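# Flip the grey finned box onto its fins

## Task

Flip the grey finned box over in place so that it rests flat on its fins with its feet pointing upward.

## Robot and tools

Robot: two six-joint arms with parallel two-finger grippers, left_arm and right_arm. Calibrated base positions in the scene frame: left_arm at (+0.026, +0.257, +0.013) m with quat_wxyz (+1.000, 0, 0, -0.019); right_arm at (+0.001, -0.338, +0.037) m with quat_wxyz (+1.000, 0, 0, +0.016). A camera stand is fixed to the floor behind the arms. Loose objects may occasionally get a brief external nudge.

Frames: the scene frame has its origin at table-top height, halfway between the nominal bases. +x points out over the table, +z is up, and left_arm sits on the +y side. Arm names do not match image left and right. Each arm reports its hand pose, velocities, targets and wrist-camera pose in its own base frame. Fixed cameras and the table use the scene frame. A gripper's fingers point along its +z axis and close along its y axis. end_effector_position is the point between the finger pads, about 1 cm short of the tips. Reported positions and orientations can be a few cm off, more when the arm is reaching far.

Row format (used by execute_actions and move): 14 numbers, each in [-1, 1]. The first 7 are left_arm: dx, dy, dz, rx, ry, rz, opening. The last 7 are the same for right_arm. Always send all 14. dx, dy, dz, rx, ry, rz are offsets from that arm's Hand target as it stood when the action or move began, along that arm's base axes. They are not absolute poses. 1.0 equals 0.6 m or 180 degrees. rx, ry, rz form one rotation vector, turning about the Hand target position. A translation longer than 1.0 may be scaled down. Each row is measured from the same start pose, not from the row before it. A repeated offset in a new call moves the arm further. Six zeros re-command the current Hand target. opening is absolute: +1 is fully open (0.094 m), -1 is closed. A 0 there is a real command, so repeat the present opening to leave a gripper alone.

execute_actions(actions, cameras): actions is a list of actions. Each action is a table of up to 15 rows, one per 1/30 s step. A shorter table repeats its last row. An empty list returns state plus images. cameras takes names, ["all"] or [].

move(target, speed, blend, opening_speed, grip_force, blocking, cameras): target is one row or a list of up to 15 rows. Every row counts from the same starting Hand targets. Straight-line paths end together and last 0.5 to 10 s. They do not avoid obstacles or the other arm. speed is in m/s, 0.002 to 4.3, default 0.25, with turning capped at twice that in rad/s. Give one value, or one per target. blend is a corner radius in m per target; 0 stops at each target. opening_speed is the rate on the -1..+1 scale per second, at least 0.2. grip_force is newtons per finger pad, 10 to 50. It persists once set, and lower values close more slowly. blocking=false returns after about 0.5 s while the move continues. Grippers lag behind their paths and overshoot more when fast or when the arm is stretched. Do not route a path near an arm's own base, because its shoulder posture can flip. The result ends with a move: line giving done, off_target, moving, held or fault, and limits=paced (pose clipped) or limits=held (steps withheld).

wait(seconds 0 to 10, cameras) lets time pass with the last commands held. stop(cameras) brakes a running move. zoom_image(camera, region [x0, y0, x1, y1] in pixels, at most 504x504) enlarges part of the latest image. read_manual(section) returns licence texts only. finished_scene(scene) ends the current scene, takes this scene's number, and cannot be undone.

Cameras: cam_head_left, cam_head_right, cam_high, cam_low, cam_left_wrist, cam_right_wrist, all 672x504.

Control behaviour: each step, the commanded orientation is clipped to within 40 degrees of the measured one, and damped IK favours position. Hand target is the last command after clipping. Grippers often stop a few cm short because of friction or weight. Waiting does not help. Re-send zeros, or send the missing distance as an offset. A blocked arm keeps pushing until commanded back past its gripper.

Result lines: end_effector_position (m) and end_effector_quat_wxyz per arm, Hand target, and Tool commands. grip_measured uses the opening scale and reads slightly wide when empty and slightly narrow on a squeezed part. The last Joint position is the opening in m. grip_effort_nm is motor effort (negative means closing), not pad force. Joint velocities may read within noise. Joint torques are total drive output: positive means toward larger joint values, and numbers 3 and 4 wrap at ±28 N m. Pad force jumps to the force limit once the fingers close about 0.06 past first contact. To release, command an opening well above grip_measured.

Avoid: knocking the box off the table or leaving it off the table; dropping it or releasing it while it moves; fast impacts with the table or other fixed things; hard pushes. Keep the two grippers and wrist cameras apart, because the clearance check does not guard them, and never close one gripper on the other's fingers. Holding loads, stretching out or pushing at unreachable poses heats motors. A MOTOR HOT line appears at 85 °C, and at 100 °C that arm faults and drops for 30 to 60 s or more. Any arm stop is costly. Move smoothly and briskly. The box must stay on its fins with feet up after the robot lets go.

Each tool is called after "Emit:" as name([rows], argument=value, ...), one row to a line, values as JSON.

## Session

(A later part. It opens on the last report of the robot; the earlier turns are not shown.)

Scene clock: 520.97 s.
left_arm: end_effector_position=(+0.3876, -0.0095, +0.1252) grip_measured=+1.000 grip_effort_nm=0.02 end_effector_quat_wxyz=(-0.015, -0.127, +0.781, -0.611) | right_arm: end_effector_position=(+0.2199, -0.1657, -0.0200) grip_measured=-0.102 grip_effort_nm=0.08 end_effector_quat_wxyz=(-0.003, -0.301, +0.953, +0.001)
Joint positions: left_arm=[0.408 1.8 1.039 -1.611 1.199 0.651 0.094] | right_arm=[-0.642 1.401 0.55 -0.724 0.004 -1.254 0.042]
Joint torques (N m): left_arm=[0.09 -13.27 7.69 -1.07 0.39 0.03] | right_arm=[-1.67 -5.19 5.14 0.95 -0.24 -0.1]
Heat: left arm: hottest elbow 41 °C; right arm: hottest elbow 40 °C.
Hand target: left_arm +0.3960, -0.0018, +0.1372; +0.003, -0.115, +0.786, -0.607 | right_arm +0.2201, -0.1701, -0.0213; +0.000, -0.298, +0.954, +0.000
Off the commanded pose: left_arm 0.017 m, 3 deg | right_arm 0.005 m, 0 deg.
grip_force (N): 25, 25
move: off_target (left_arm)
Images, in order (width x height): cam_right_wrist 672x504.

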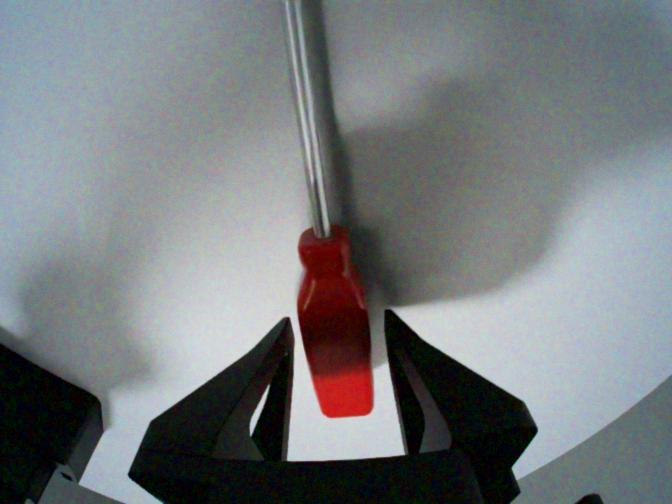

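Emit:
move([
  [0,0,0, 0,0,0, 1, 0,0,0.25, 0,0,0, 0.2],
  [0,0,0, 0,0,0, 1, 0.133,0.367,0.2855, 0.22,-0.0975,-0.273, 1],
  [0,0,0, 0,0,0, 1, 0.03,0.7767,0.1355, 0.44,-0.1949,-0.5459, 1],
], speed=0.2, blend=[0.02,0.05,0], grip_force=50, cameras=["cam_right_wrist","cam_head_left","cam_high"])

Scene clock: 577.47 s.
left_arm: end_effector_position=(+0.3876, -0.0095, +0.1252) grip_measured=+1.000 grip_effort_nm=0.02 end_effector_quat_wxyz=(-0.015, -0.127, +0.781, -0.611) | right_arm: end_effector_position=(+0.2389, +0.2821, +0.0553) grip_measured=+0.998 grip_effort_nm=0.08 end_effector_quat_wxyz=(+0.408, +0.510, +0.611, +0.447)
Joint positions: left_arm=[0.408 1.8 1.039 -1.611 1.199 0.651 0.094] | right_arm=[1.299 1.581 0.317 0.653 1.087 2.081 0.094]
Joint torques (N m): left_arm=[0.03 -13.1 7.71 -1.06 0.39 0.03] | right_arm=[0.67 -5.07 4.93 2.24 0.51 -0.03]
Heat: left arm: hottest elbow 41 °C; right arm: hottest elbow 38 °C.
Hand target: left_arm +0.3960, -0.0018, +0.1372; +0.003, -0.115, +0.786, -0.607 | right_arm +0.2379, +0.2961, +0.0601; +0.396, +0.528, +0.600, +0.452
Off the commanded pose: left_arm 0.017 m, 3 deg | right_arm 0.015 m, 3 deg.
joint sent to its limit (right arm) — joint 6 (wrist roll), upper limit. The joint targets still meet the commanded pose.
move: off_target (left_arm, right_arm); blend cut to 0 m at target 2
Images, in order (width x height): cam_head_left 672x504, cam_high 672x504, cam_right_wrist 672x504.

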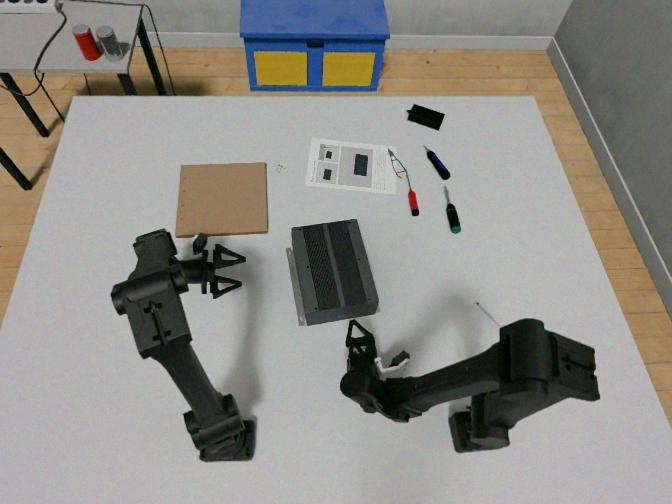

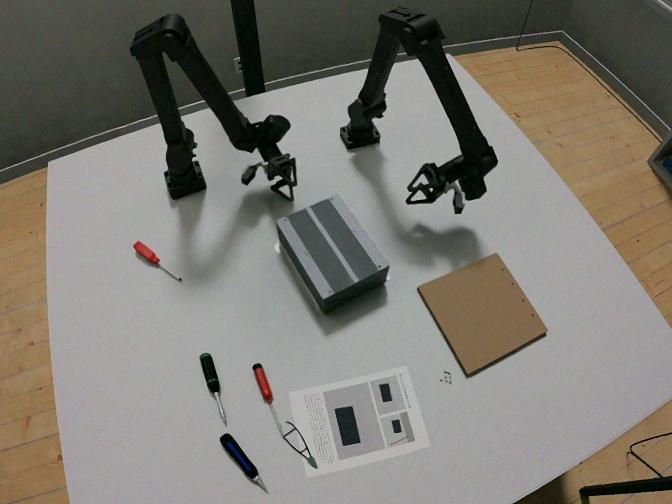

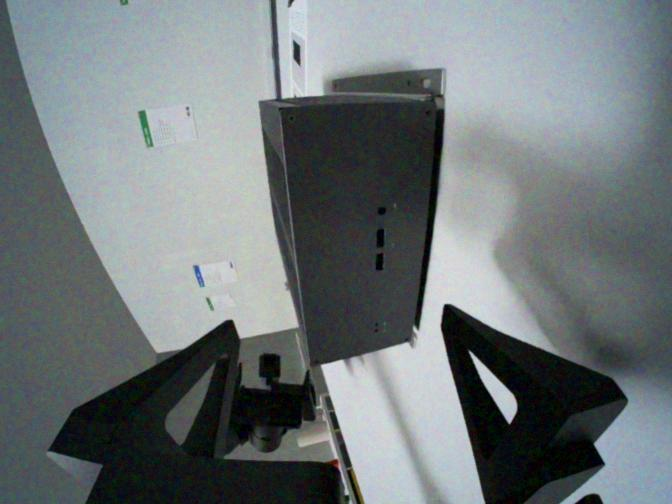

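Emit:
zoom_image(camera="cam_right_wrist", region=[340, 60, 480, 220])

Emit:
zoom_image(camera="cam_right_wrist", region=[360, 220, 480, 370])

Scaled by 3.150 from the camera's 672x504 image, which has a finer 960x720 frame.

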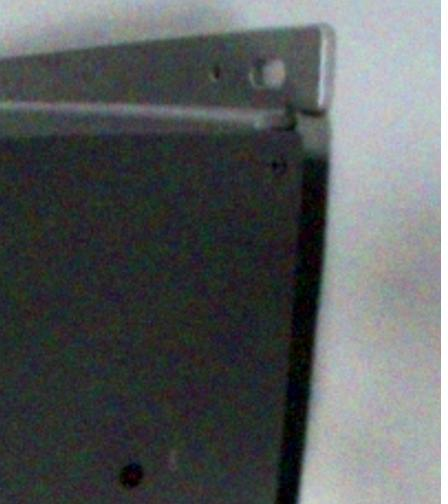

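Scaled by 3.360 from the camera's 672x504 image, which has a finer 960x720 frame.

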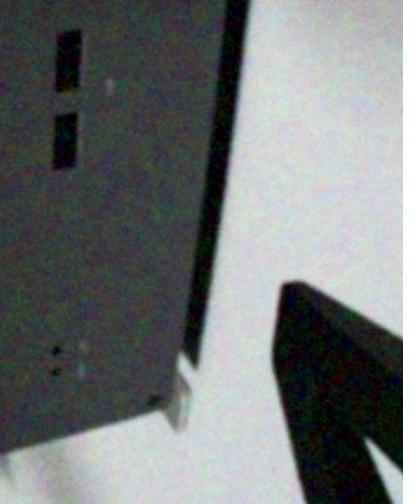

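Emit:
move([
  [0,0,0, 0,0,0, 1, -0.02,0,0.05, -0.4763,-0.0627,0.1378, 1],
  [0,0,0, 0,0,0, 1, 0,0,0, -0.9526,-0.1254,0.2756, 1],
], speed=0.3, blend=[0.03,0], cameras=["cam_right_wrist","cam_head_left","cam_high"])

Scene clock: 634.37 s.
left_arm: end_effector_position=(+0.3876, -0.0095, +0.1252) grip_measured=+1.000 grip_effort_nm=0.02 end_effector_quat_wxyz=(-0.015, -0.127, +0.781, -0.611) | right_arm: end_effector_position=(+0.2331, +0.2975, +0.0613) grip_measured=+0.999 grip_effort_nm=0.07 end_effector_quat_wxyz=(-0.455, +0.602, -0.525, +0.393)
Joint positions: left_arm=[0.408 1.8 1.039 -1.611 1.199 0.651 0.094] | right_arm=[1.331 1.555 0.358 0.539 1.101 -0.963 0.094]
Joint torques (N m): left_arm=[0.09 -13.22 7.69 -1.09 0.39 0.04] | right_arm=[-2.02 -6.01 3.79 2.32 0.16 0]
Heat: left arm: hottest elbow 41 °C; right arm: hottest elbow 37 °C.
Hand target: left_arm +0.3960, -0.0018, +0.1372; +0.003, -0.115, +0.786, -0.607 | right_arm +0.2379, +0.2961, +0.0600; -0.454, +0.600, -0.527, +0.396
Off the commanded pose: left_arm 0.017 m, 3 deg | right_arm 0.005 m, 1 deg.
move: off_target (left_arm)
Images, in order (width x height): cam_head_left 672x504, cam_high 672x504, cam_right_wrist 672x504.

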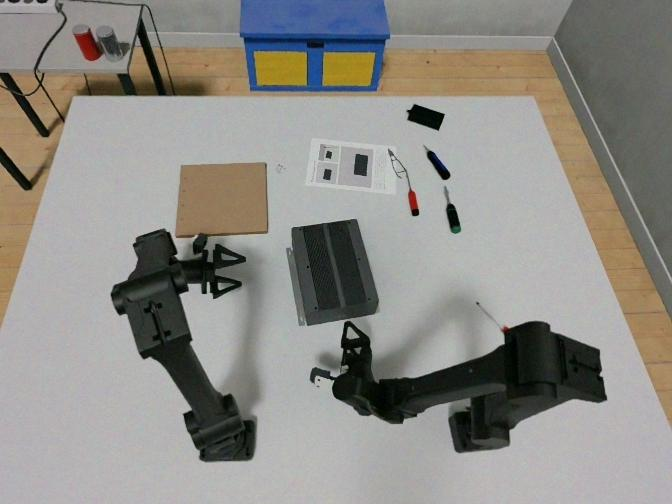

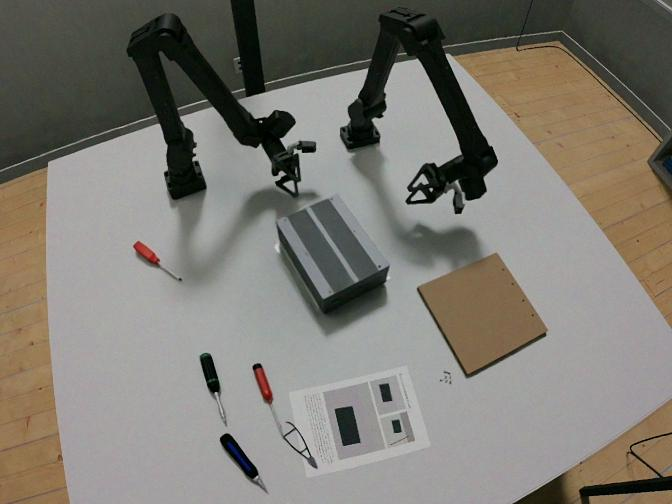

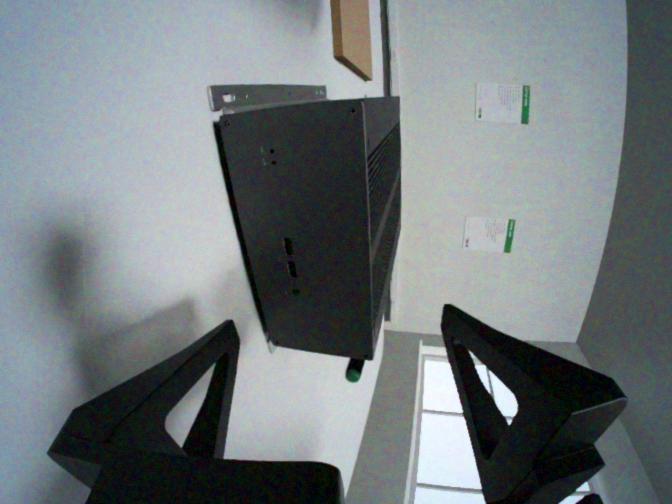

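Emit:
move(target=[0,0,0, 0,0,0, 1, 0.0817,-0.0202,-0.0267, 0,0,0, 1], speed=0.08, cameras=["cam_right_wrist","cam_low"])

Emit:
zoom_image(camera="cam_low", region=[220, 220, 380, 310])

Scene clock: 677.07 s.
left_arm: end_effector_position=(+0.3876, -0.0095, +0.1252) grip_measured=+1.000 grip_effort_nm=0.02 end_effector_quat_wxyz=(-0.015, -0.127, +0.781, -0.611) | right_arm: end_effector_position=(+0.2827, +0.2868, +0.0454) grip_measured=+0.999 grip_effort_nm=0.06 end_effector_quat_wxyz=(-0.455, +0.602, -0.526, +0.392)
Joint positions: left_arm=[0.408 1.8 1.039 -1.611 1.199 0.651 0.094] | right_arm=[1.154 1.678 0.354 0.825 0.952 -1.146 0.094]
Joint torques (N m): left_arm=[0.03 -13.04 7.69 -1.03 0.39 0.04] | right_arm=[-1.85 -7.41 2.89 2.45 0.12 -0.03]
Heat: left arm: hottest elbow 41 °C; right arm: hottest elbow 36 °C.
Hand target: left_arm +0.3960, -0.0018, +0.1372; +0.003, -0.115, +0.786, -0.607 | right_arm +0.2869, +0.2839, +0.0440; -0.454, +0.600, -0.527, +0.396
Off the commanded pose: left_arm 0.017 m, 3 deg | right_arm 0.005 m, 0 deg.
move: off_target (left_arm)
Images, in order (width x height): cam_low 672x504, cam_right_wrist 672x504.

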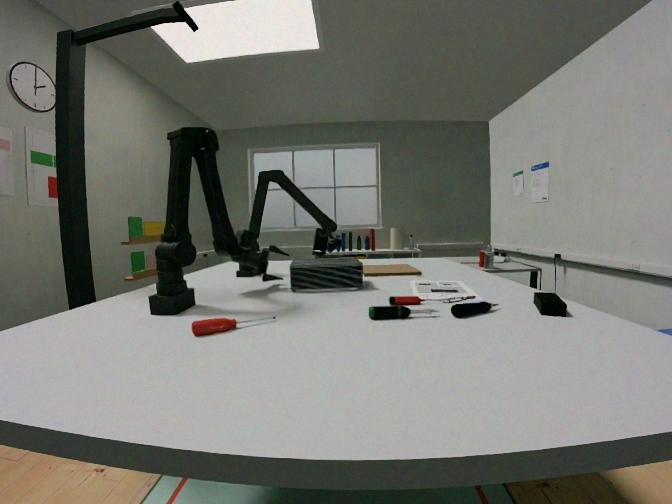

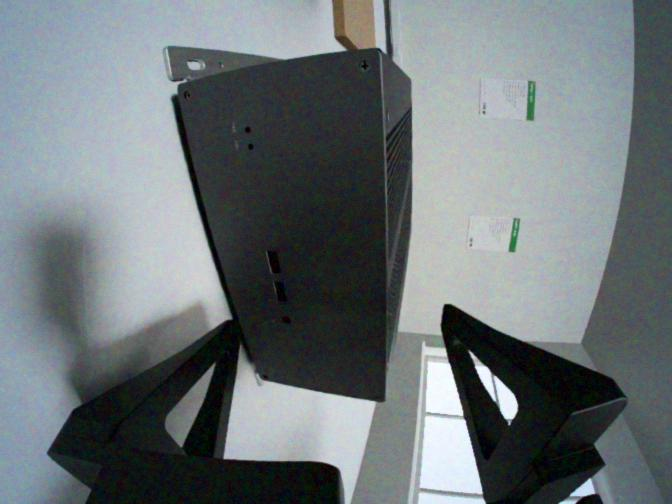

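Scaled by 3.150.

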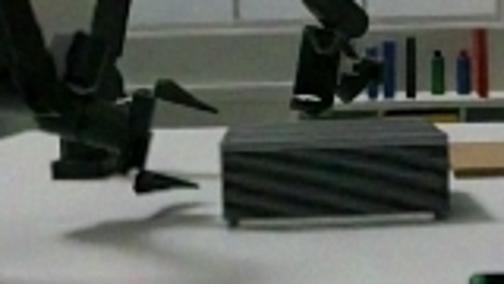

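Emit:
move(target=[0,0,0, 0,0,0, 1, 0,0,-0.025, 0,0,0, 1], speed=0.05, cameras=["cam_right_wrist","cam_low"])

Emit:
zoom_image(camera="cam_low", region=[240, 230, 340, 310])

Emit:
zoom_image(camera="cam_right_wrist", region=[150, 280, 350, 430])

Scene clock: 692.33 s.
left_arm: end_effector_position=(+0.3876, -0.0095, +0.1252) grip_measured=+1.000 grip_effort_nm=0.02 end_effector_quat_wxyz=(-0.015, -0.127, +0.781, -0.611) | right_arm: end_effector_position=(+0.2824, +0.2860, +0.0298) grip_measured=+0.999 grip_effort_nm=0.07 end_effector_quat_wxyz=(-0.454, +0.603, -0.525, +0.393)
Joint positions: left_arm=[0.408 1.8 1.039 -1.611 1.199 0.651 0.094] | right_arm=[1.154 1.754 0.354 0.899 0.952 -1.147 0.094]
Joint torques (N m): left_arm=[0.09 -13.1 7.66 -1.06 0.38 0.04] | right_arm=[-0.85 -6.83 2.55 2.8 0.1 0.02]
Heat: left arm: hottest elbow 41 °C; right arm: hottest elbow 35 °C.
Hand target: left_arm +0.3960, -0.0018, +0.1372; +0.003, -0.115, +0.786, -0.607 | right_arm +0.2869, +0.2839, +0.0289; -0.454, +0.600, -0.527, +0.396
Off the commanded pose: left_arm 0.017 m, 3 deg | right_arm 0.005 m, 1 deg.
move: off_target (left_arm)
Images, in order (width x height): cam_low 672x504, cam_right_wrist 672x504.

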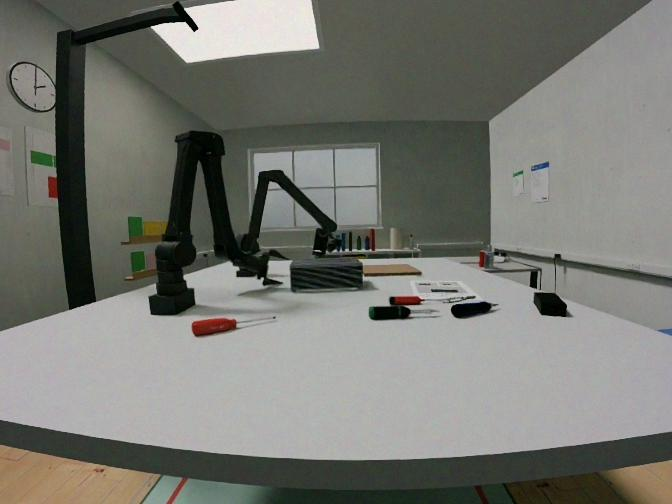

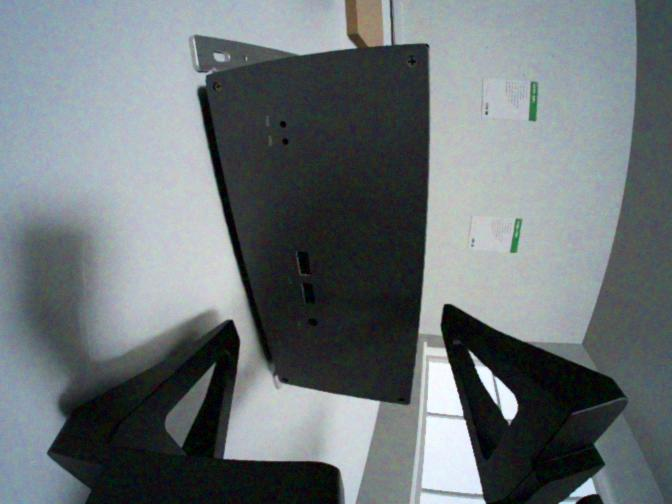

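Scaled by 5.040.

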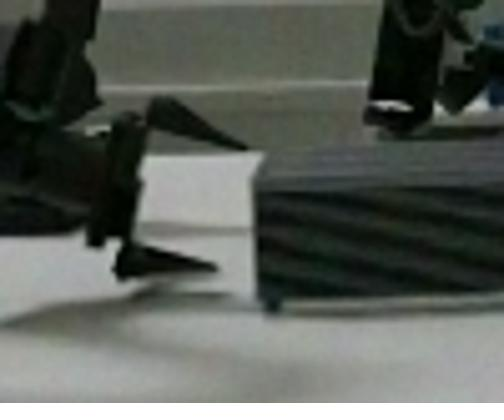

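Scaled by 2.520 from the camera's 672x504 image, which has a finer 960x720 frame.

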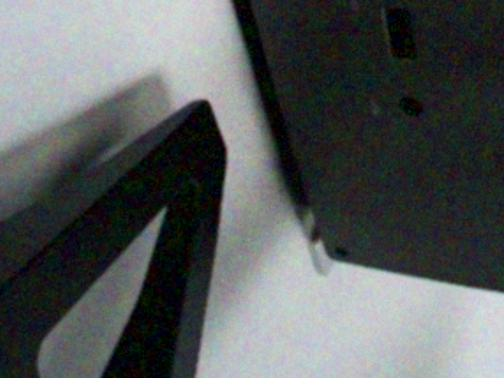

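Emit:
move(target=[0,0,0, 0,0,0, 1, 0,0,-0.0067, 0,0,0, 1], speed=0.03, cameras=["cam_right_wrist","cam_low"])

Emit:
zoom_image(camera="cam_low", region=[240, 230, 340, 310])

Emit:
zoom_image(camera="cam_right_wrist", region=[150, 280, 350, 430])

Scene clock: 721.83 s.
left_arm: end_effector_position=(+0.3876, -0.0095, +0.1252) grip_measured=+1.000 grip_effort_nm=0.02 end_effector_quat_wxyz=(-0.015, -0.127, +0.781, -0.611) | right_arm: end_effector_position=(+0.2822, +0.2856, +0.0258) grip_measured=+0.999 grip_effort_nm=0.07 end_effector_quat_wxyz=(-0.454, +0.603, -0.525, +0.393)
Joint positions: left_arm=[0.408 1.8 1.039 -1.611 1.199 0.651 0.094] | right_arm=[1.154 1.774 0.354 0.918 0.952 -1.147 0.094]
Joint torques (N m): left_arm=[0.09 -13.16 7.69 -1.03 0.39 0.03] | right_arm=[-2.2 -7.18 2.45 2.48 0.08 -0.06]
Heat: left arm: hottest elbow 41 °C; right arm: hottest elbow 35 °C.
Hand target: left_arm +0.3960, -0.0018, +0.1372; +0.003, -0.115, +0.786, -0.607 | right_arm +0.2869, +0.2839, +0.0250; -0.454, +0.600, -0.527, +0.396
Off the commanded pose: left_arm 0.017 m, 3 deg | right_arm 0.005 m, 1 deg.
move: off_target (left_arm)
Images, in order (width x height): cam_low 672x504, cam_right_wrist 672x504.

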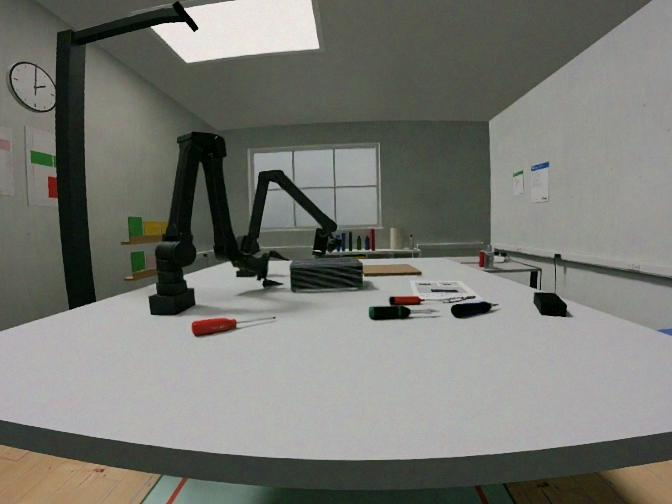

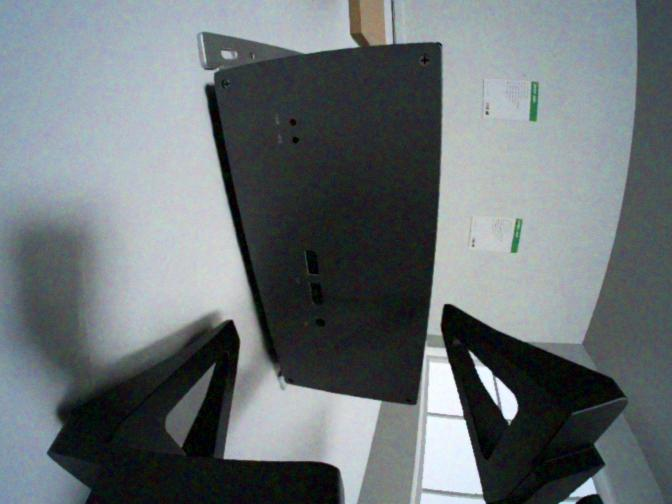

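Scaled by 5.040.

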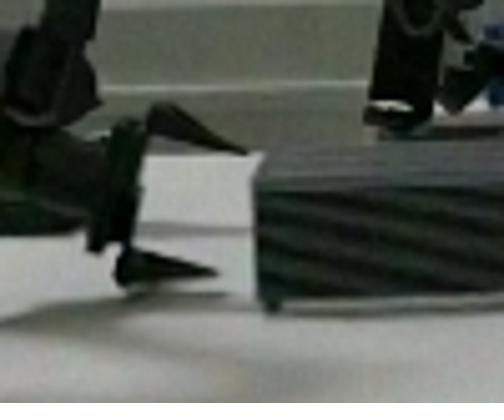

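Scaled by 2.520 from the camera's 672x504 image, which has a finer 960x720 frame.

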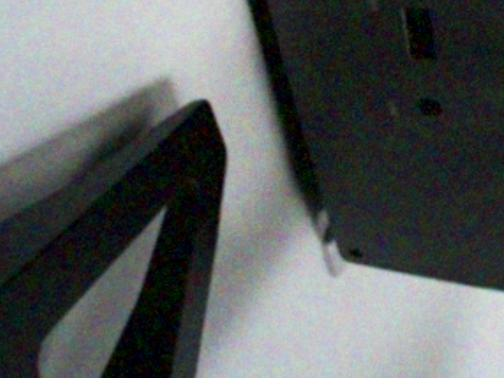

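Emit:
move(target=[0,0,0, 0,0,0, 1, 0,0,-0.0067, 0,0,0, 1], speed=0.03, cameras=["cam_right_wrist","cam_low"])

Emit:
zoom_image(camera="cam_low", region=[240, 230, 340, 310])

Emit:
zoom_image(camera="cam_right_wrist", region=[150, 280, 350, 430])

Scene clock: 736.40 s.
left_arm: end_effector_position=(+0.3876, -0.0095, +0.1252) grip_measured=+1.000 grip_effort_nm=0.02 end_effector_quat_wxyz=(-0.015, -0.127, +0.781, -0.611) | right_arm: end_effector_position=(+0.2820, +0.2851, +0.0214) grip_measured=+0.999 grip_effort_nm=0.07 end_effector_quat_wxyz=(-0.453, +0.603, -0.525, +0.393)
Joint positions: left_arm=[0.408 1.8 1.039 -1.611 1.199 0.651 0.094] | right_arm=[1.154 1.795 0.354 0.937 0.952 -1.147 0.094]
Joint torques (N m): left_arm=[0.21 -13.16 7.69 -1.06 0.39 0.03] | right_arm=[-1.55 -7.41 2.24 2.55 0.1 0.02]
Heat: left arm: hottest elbow 41 °C; right arm: hottest elbow 34 °C.
Hand target: left_arm +0.3960, -0.0018, +0.1372; +0.003, -0.115, +0.786, -0.607 | right_arm +0.2869, +0.2839, +0.0209; -0.454, +0.600, -0.527, +0.396
Off the commanded pose: left_arm 0.017 m, 3 deg | right_arm 0.005 m, 1 deg.
move: off_target (left_arm)
Images, in order (width x height): cam_low 672x504, cam_right_wrist 672x504.

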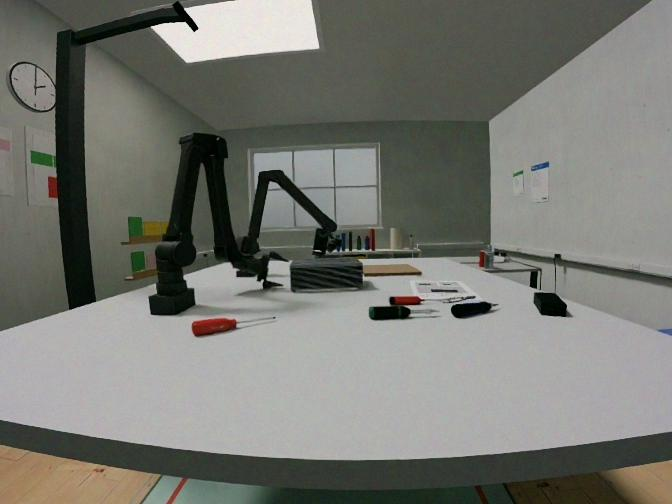

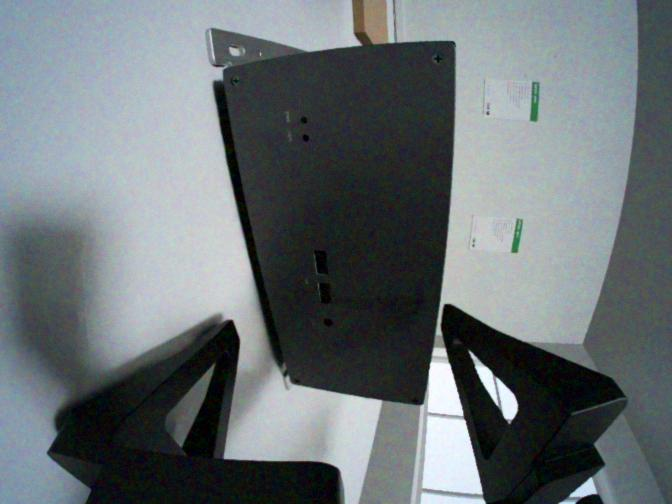

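Scaled by 5.040.

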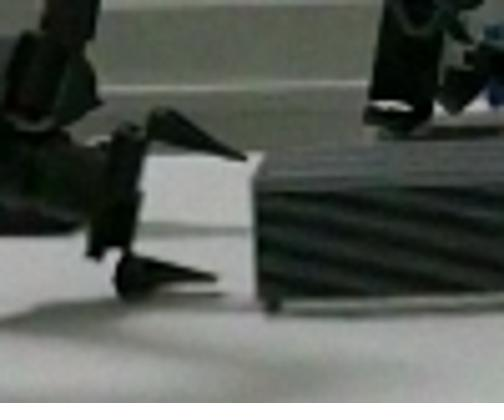

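Scaled by 2.520 from the camera's 672x504 image, which has a finer 960x720 frame.

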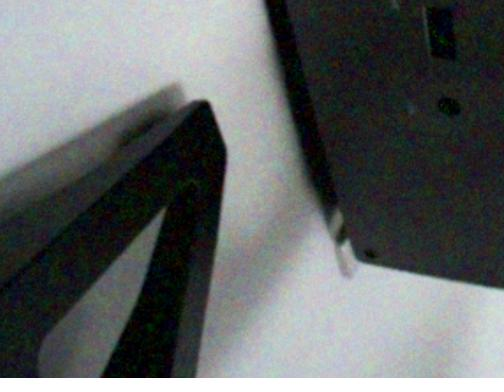

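Emit:
move([
  [0,0,0, 0,0,0, 1, 0,0,0.025, 0,0,0, 1],
  [0,0,0, 0,0,0, 1, 0.0495,0.0067,0.025, 0,0,0, 1],
], speed=0.06, cameras=["cam_right_wrist","cam_low"])

Emit:
zoom_image(camera="cam_low", region=[240, 230, 340, 310])

Emit:
zoom_image(camera="cam_right_wrist", region=[200, 240, 500, 440])

Scene clock: 799.57 s.
left_arm: end_effector_position=(+0.3876, -0.0095, +0.1252) grip_measured=+1.000 grip_effort_nm=0.02 end_effector_quat_wxyz=(-0.015, -0.127, +0.781, -0.611) | right_arm: end_effector_position=(+0.3080, +0.2834, +0.0327) grip_measured=+0.999 grip_effort_nm=0.07 end_effector_quat_wxyz=(-0.448, +0.608, -0.525, +0.394)
Joint positions: left_arm=[0.408 1.8 1.039 -1.611 1.199 0.651 0.094] | right_arm=[1.071 1.749 0.377 0.902 0.878 -1.208 0.094]
Joint torques (N m): left_arm=[0.09 -13.16 7.65 -1.05 0.39 0.04] | right_arm=[-1.96 -7 4.1 2.52 0.06 -0.02]
Heat: left arm: hottest elbow 41 °C; right arm: hottest elbow 34 °C.
Hand target: left_arm +0.3960, -0.0018, +0.1372; +0.003, -0.115, +0.786, -0.607 | right_arm +0.3165, +0.2879, +0.0359; -0.454, +0.600, -0.527, +0.396
Off the commanded pose: left_arm 0.017 m, 3 deg | right_arm 0.010 m, 1 deg.
move: off_target (left_arm)
Images, in order (width x height): cam_low 672x504, cam_right_wrist 672x504.

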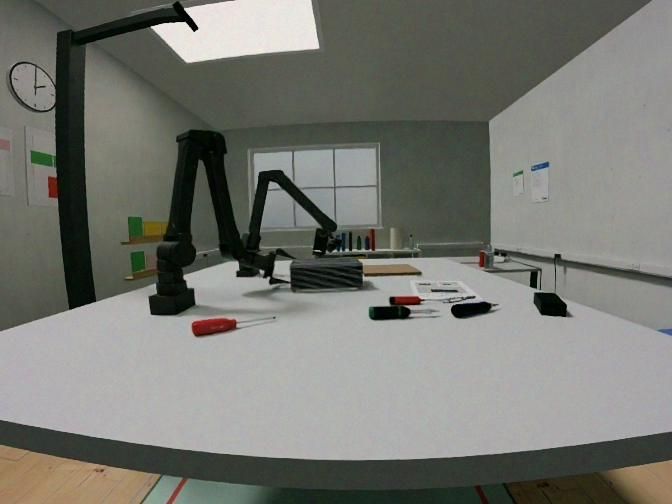

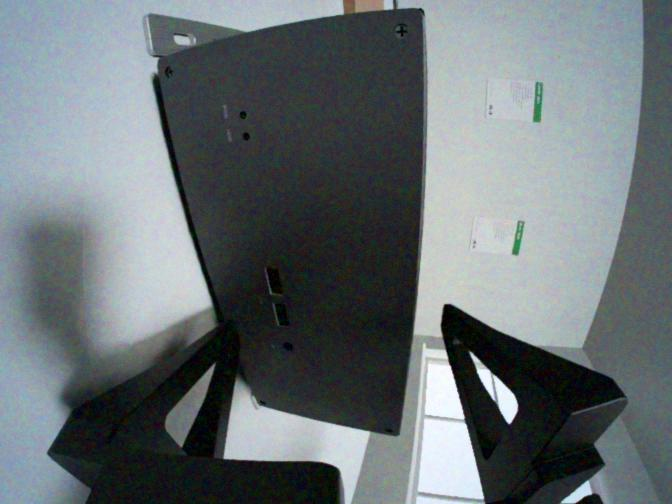

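Scaled by 5.040.

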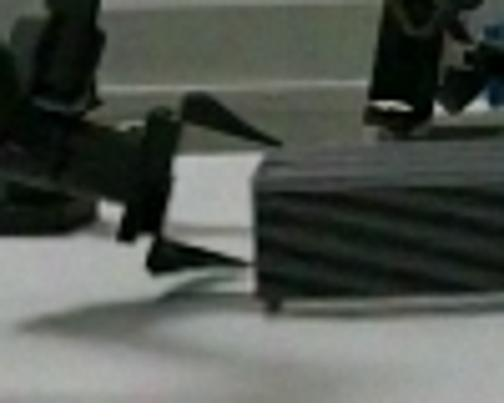

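Scaled by 1.680 from the camera's 672x504 image, which has a finer 960x720 frame.

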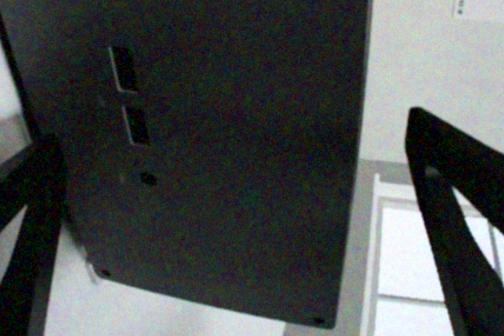

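Emit:
move(target=[0,0,0, 0,0,0, 1, 0,0,-0.0133, 0,0,0, 1], speed=0.04, cameras=[])

Emit:
move(target=[0,0,0, 0,0,0, 1, 0,0,-0.0067, 0,0,0, 1], speed=0.03, cameras=["cam_right_wrist","cam_low"])

Emit:
zoom_image(camera="cam_low", region=[240, 230, 340, 310])

Emit:
zoom_image(camera="cam_right_wrist", region=[200, 240, 500, 440])

Scene clock: 813.10 s.
left_arm: end_effector_position=(+0.3876, -0.0095, +0.1252) grip_measured=+1.000 grip_effort_nm=0.02 end_effector_quat_wxyz=(-0.015, -0.127, +0.781, -0.611) | right_arm: end_effector_position=(+0.3076, +0.2827, +0.0244) grip_measured=+0.999 grip_effort_nm=0.07 end_effector_quat_wxyz=(-0.447, +0.608, -0.524, +0.394)
Joint positions: left_arm=[0.408 1.8 1.039 -1.611 1.199 0.651 0.094] | right_arm=[1.071 1.787 0.377 0.938 0.878 -1.208 0.094]
Joint torques (N m): left_arm=[0.09 -13.16 7.66 -1.07 0.38 0.03] | right_arm=[-2.32 -7.77 3.93 2.62 0.05 -0.02]
Heat: left arm: hottest elbow 41 °C; right arm: hottest elbow 34 °C.
Hand target: left_arm +0.3960, -0.0018, +0.1372; +0.003, -0.115, +0.786, -0.607 | right_arm +0.3165, +0.2879, +0.0278; -0.454, +0.600, -0.527, +0.396
Off the commanded pose: left_arm 0.017 m, 3 deg | right_arm 0.011 m, 1 deg.
move: off_target (left_arm, right_arm)
No camera images: "cameras" was empty.

Scene clock: 813.93 s.
left_arm: end_effector_position=(+0.3876, -0.0095, +0.1252) grip_measured=+1.000 grip_effort_nm=0.02 end_effector_quat_wxyz=(-0.015, -0.127, +0.781, -0.611) | right_arm: end_effector_position=(+0.3084, +0.2841, +0.0215) grip_measured=+0.999 grip_effort_nm=0.07 end_effector_quat_wxyz=(-0.448, +0.607, -0.525, +0.394)
Joint positions: left_arm=[0.408 1.8 1.039 -1.611 1.199 0.651 0.094] | right_arm=[1.071 1.805 0.382 0.955 0.878 -1.208 0.094]
Joint torques (N m): left_arm=[0.03 -13.22 7.68 -1.06 0.39 0.03] | right_arm=[-1.79 -7.77 3.55 2.66 0.04 -0.05]
Heat: left arm: hottest elbow 41 °C; right arm: hottest elbow 34 °C.
Hand target: left_arm +0.3960, -0.0018, +0.1372; +0.003, -0.115, +0.786, -0.607 | right_arm +0.3166, +0.2880, +0.0239; -0.454, +0.600, -0.527, +0.396
Off the commanded pose: left_arm 0.017 m, 3 deg | right_arm 0.009 m, 1 deg.
move: off_target (left_arm)
Images, in order (width x height): cam_low 672x504, cam_right_wrist 672x504.

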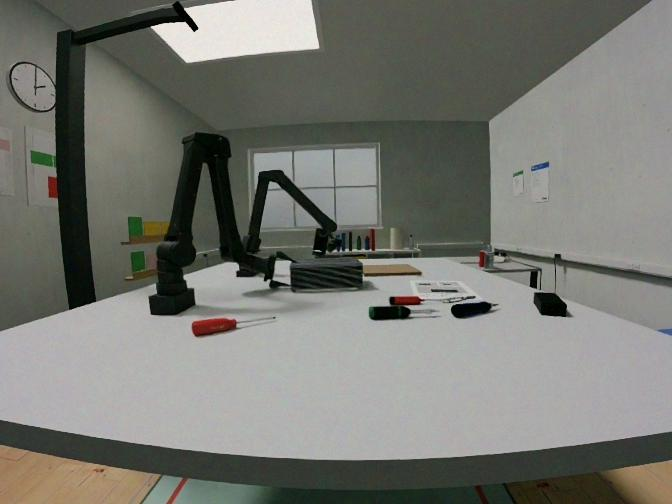

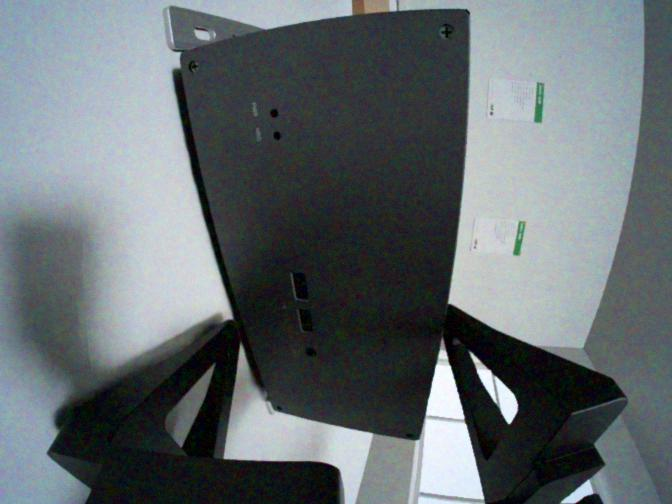

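Scaled by 5.040.

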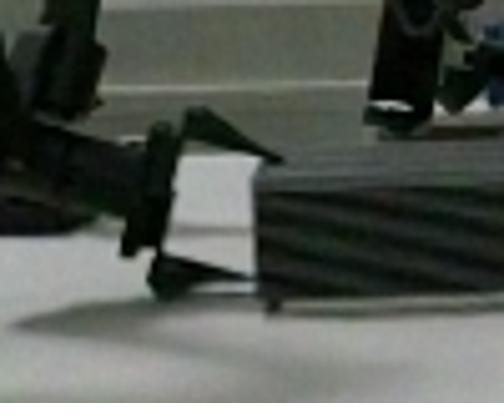

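Scaled by 1.680 from the camera's 672x504 image, which has a finer 960x720 frame.

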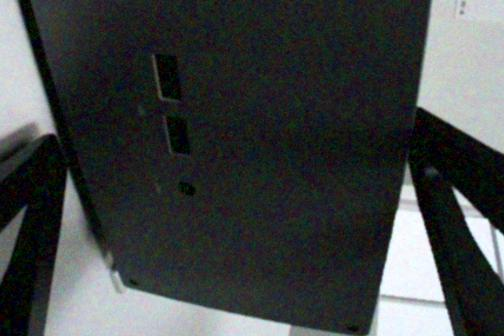

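Emit:
move(target=[0,0,0, 0,0,0, 1, 0,0,-0.005, 0,0,0, 1], speed=0.03, cameras=["cam_right_wrist"])

Emit:
zoom_image(camera="cam_right_wrist", region=[400, 250, 520, 370])

Emit:
zoom_image(camera="cam_right_wrist", region=[150, 280, 270, 400])

Scene clock: 821.10 s.
left_arm: end_effector_position=(+0.3876, -0.0095, +0.1252) grip_measured=+1.000 grip_effort_nm=0.02 end_effector_quat_wxyz=(-0.015, -0.127, +0.781, -0.611) | right_arm: end_effector_position=(+0.3085, +0.2844, +0.0205) grip_measured=+0.999 grip_effort_nm=0.07 end_effector_quat_wxyz=(-0.451, +0.605, -0.525, +0.393)
Joint positions: left_arm=[0.408 1.8 1.039 -1.611 1.199 0.651 0.094] | right_arm=[1.071 1.816 0.382 0.973 0.878 -1.208 0.094]
Joint torques (N m): left_arm=[0.03 -13.1 7.71 -1.09 0.39 0.03] | right_arm=[-2.08 -7.59 3.56 2.22 0.06 -0.03]
Heat: left arm: hottest elbow 41 °C; right arm: hottest elbow 34 °C.
Hand target: left_arm +0.3960, -0.0018, +0.1372; +0.003, -0.115, +0.786, -0.607 | right_arm +0.3166, +0.2880, +0.0210; -0.454, +0.600, -0.527, +0.396
Off the commanded pose: left_arm 0.017 m, 3 deg | right_arm 0.009 m, 1 deg.
move: off_target (left_arm)
Images, in order (width x height): cam_right_wrist 672x504.

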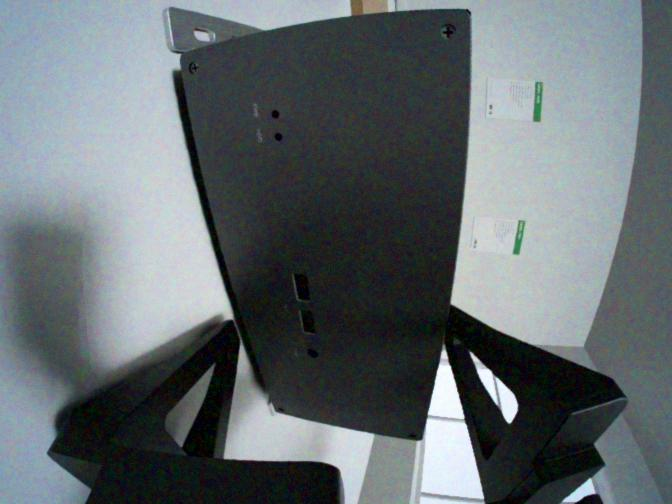

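Scaled by 4.200 from the camera's 672x504 image, which has a finer 960x720 frame.

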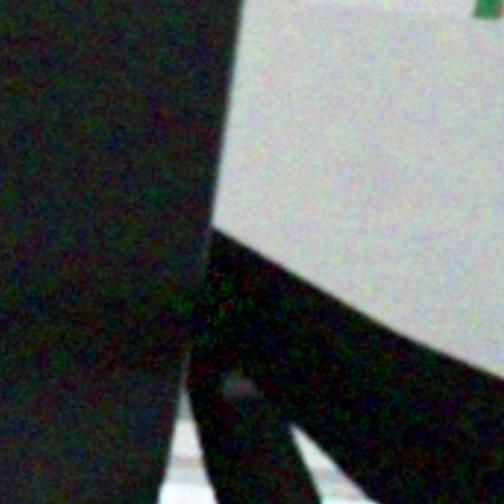

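Scaled by 4.200 from the camera's 672x504 image, which has a finer 960x720 frame.

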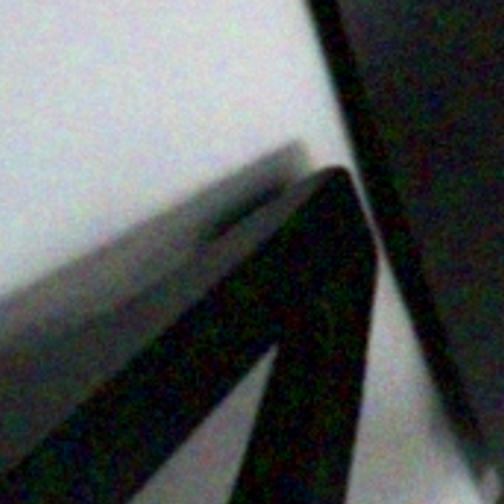

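Emit:
move([
  [0,0,0, 0,0,0, 1, -0.0826,-0.011,0.01, 0,0,0, 1],
  [0,0,0, 0,0,0, 1, -0.0777,-0.3467,0.215, 0.1036,0.204,0.0988, 1],
  [0.0547,-0.1462,-0.085, 0.0535,-0.5354,-0.0827, 1, 0.2497,-0.2633,0.098, 0.2073,0.408,0.1976, 1],
], speed=[0.08,0.2,0.15], blend=[0,0.05,0], cameras=["all"])

Scene clock: 1109.17 s.
left_arm: end_effector_position=(+0.4312, -0.0848, +0.0930) grip_measured=+1.000 grip_effort_nm=0.02 end_effector_quat_wxyz=(+0.528, +0.467, +0.572, -0.420) | right_arm: end_effector_position=(+0.4547, +0.1233, +0.0743) grip_measured=+0.999 grip_effort_nm=0.06 end_effector_quat_wxyz=(-0.299, +0.658, -0.595, -0.351)
Joint positions: left_arm=[0.212 1.787 0.87 -0.629 1.481 1.56 0.094] | right_arm=[-0.037 1.837 1.186 -1.152 -0.938 -1.827 0.094]
Joint torques (N m): left_arm=[-1.49 -10.34 4.9 1.17 0.89 -0.22] | right_arm=[0.56 -12.86 8.81 -0.27 -0.78 -0.12]
Heat: left arm: hottest elbow 41 °C; right arm: hottest elbow 35 °C.
Hand target: left_arm +0.4290, -0.0895, +0.0864; +0.525, +0.466, +0.572, -0.426 | right_arm +0.4664, +0.1300, +0.0798; -0.304, +0.668, -0.584, -0.347
Off the commanded pose: left_arm 0.009 m, 1 deg | right_arm 0.015 m, 2 deg.
move: off_target (right_arm)

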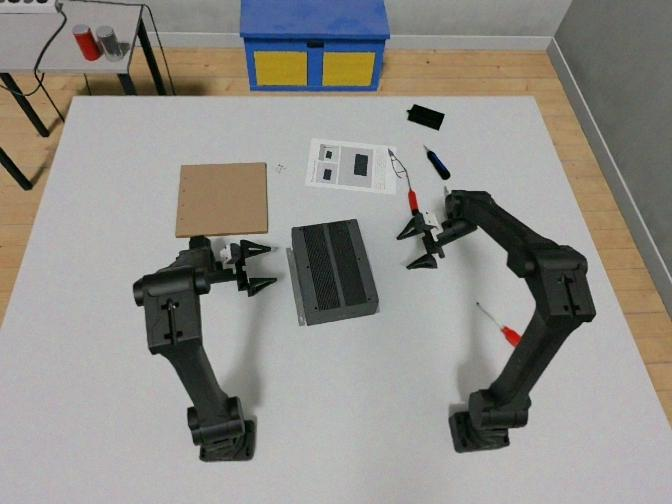

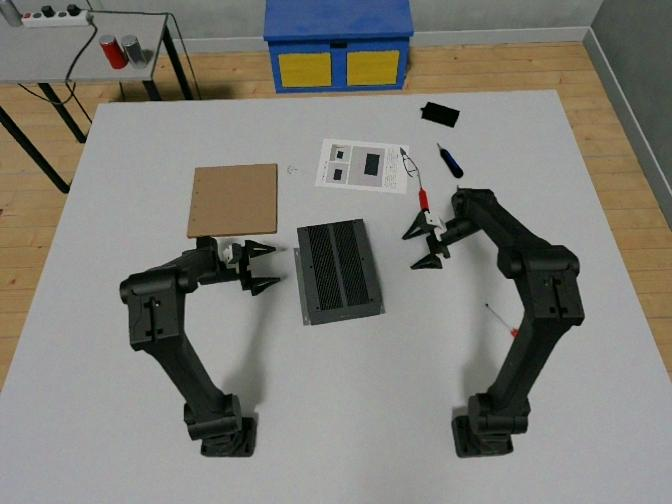

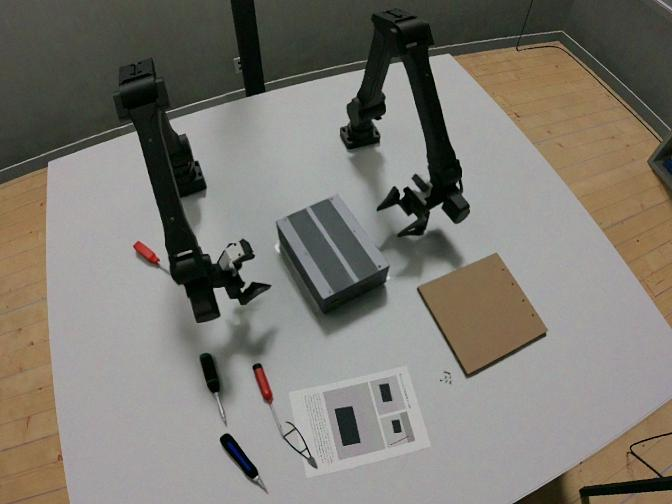

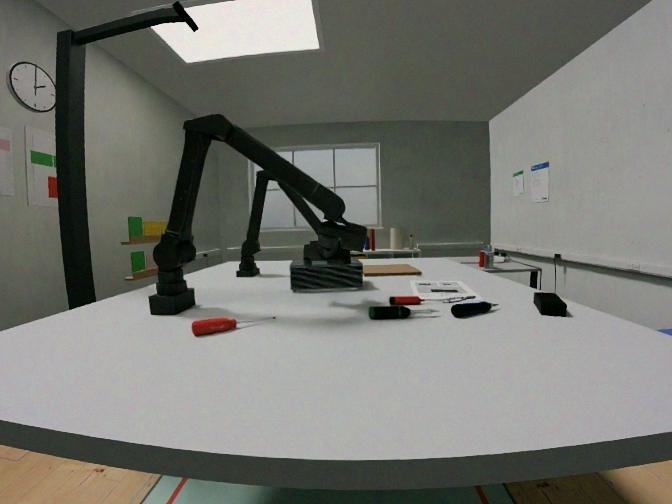

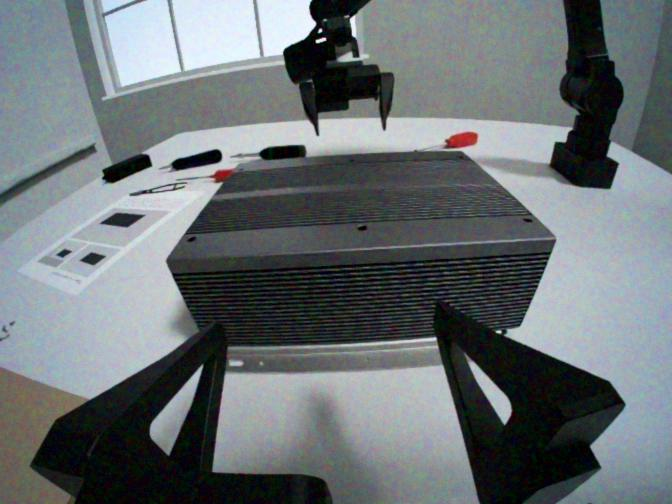

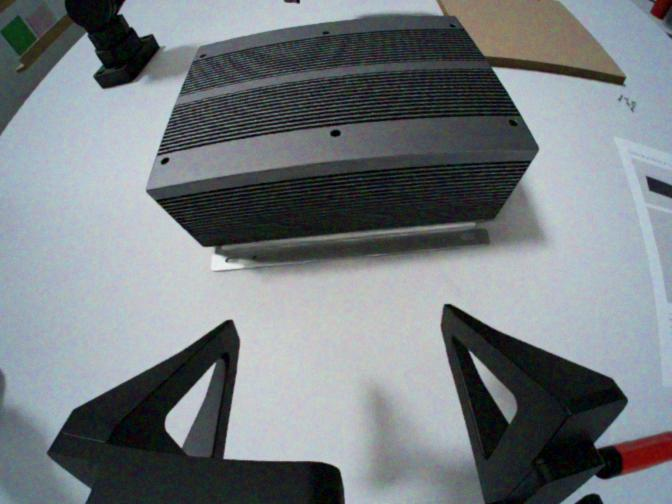

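Emit:
move(target=[0.0,-0.06,-0.04, 0,0,0, 1, 0.0,0.06,-0.14, 0,0,0, 1], speed=0.08, cameras=["cam_right_wrist","cam_left_wrist","cam_low"])

Emit:
zoom_image(camera="cam_right_wrist", region=[200, 220, 480, 370])

Scene clock: 1183.43 s.
left_arm: end_effector_position=(+0.4316, -0.1207, +0.0711) grip_measured=+1.000 grip_effort_nm=0.02 end_effector_quat_wxyz=(+0.520, +0.482, +0.563, -0.424) | right_arm: end_effector_position=(+0.4672, +0.1596, -0.0004) grip_measured=+0.999 grip_effort_nm=0.06 end_effector_quat_wxyz=(-0.306, +0.667, -0.586, -0.343)
Joint positions: left_arm=[0.124 1.805 0.761 -0.019 1.458 1.084 0.094] | right_arm=[0.039 1.973 1.154 -0.868 -0.95 -1.72 0.094]
Joint torques (N m): left_arm=[-1.73 -9.88 4.56 1.73 0.57 -0.34] | right_arm=[0.44 -13.92 5.14 0.66 -0.84 0.06]
Heat: left arm: hottest elbow 38 °C; right arm: hottest elbow 39 °C.
Hand target: left_arm +0.4288, -0.1256, +0.0623; +0.524, +0.465, +0.572, -0.426 | right_arm +0.4664, +0.1659, -0.0043; -0.304, +0.668, -0.585, -0.347
Off the commanded pose: left_arm 0.010 m, 2 deg | right_arm 0.008 m, 1 deg.
move: done
Images, in order (width x height): cam_low 672x504, cam_left_wrist 672x504, cam_right_wrist 672x504.

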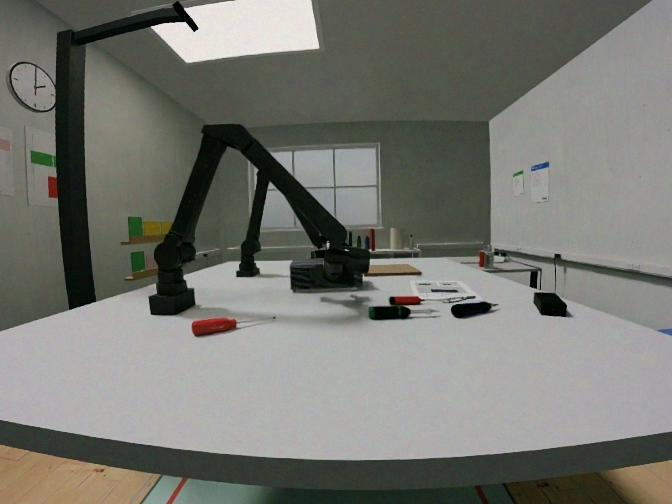

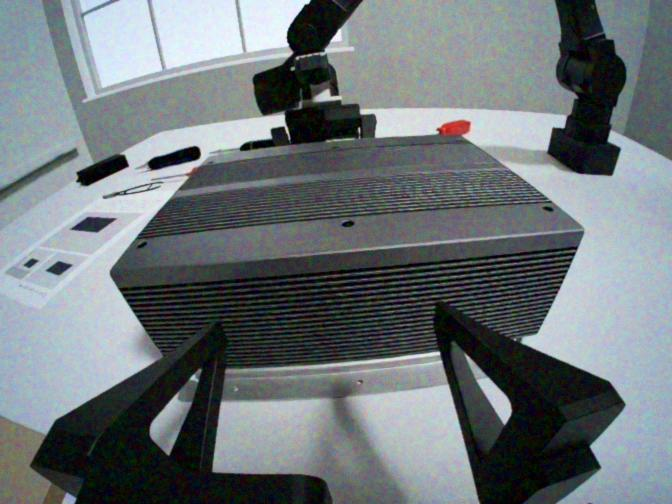

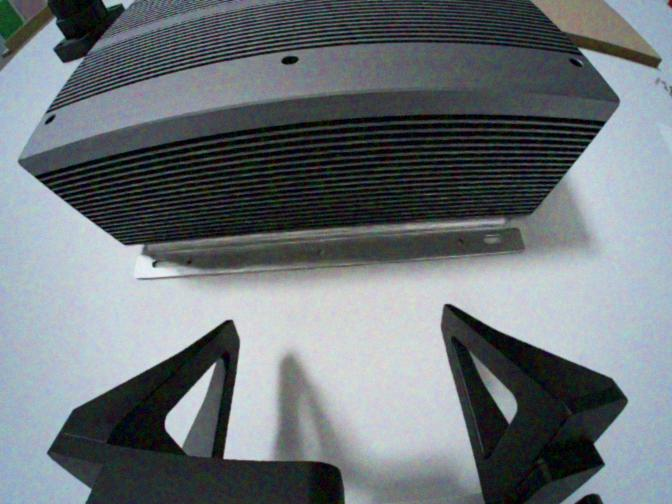

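Scaled by 1.800 from the camera's 672x504 image, which has a finer 960x720 frame.

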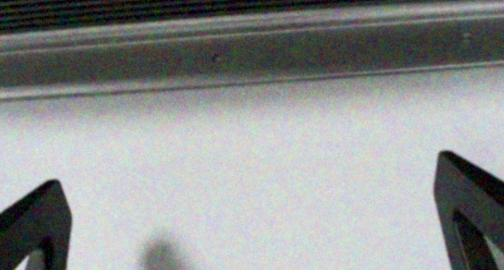

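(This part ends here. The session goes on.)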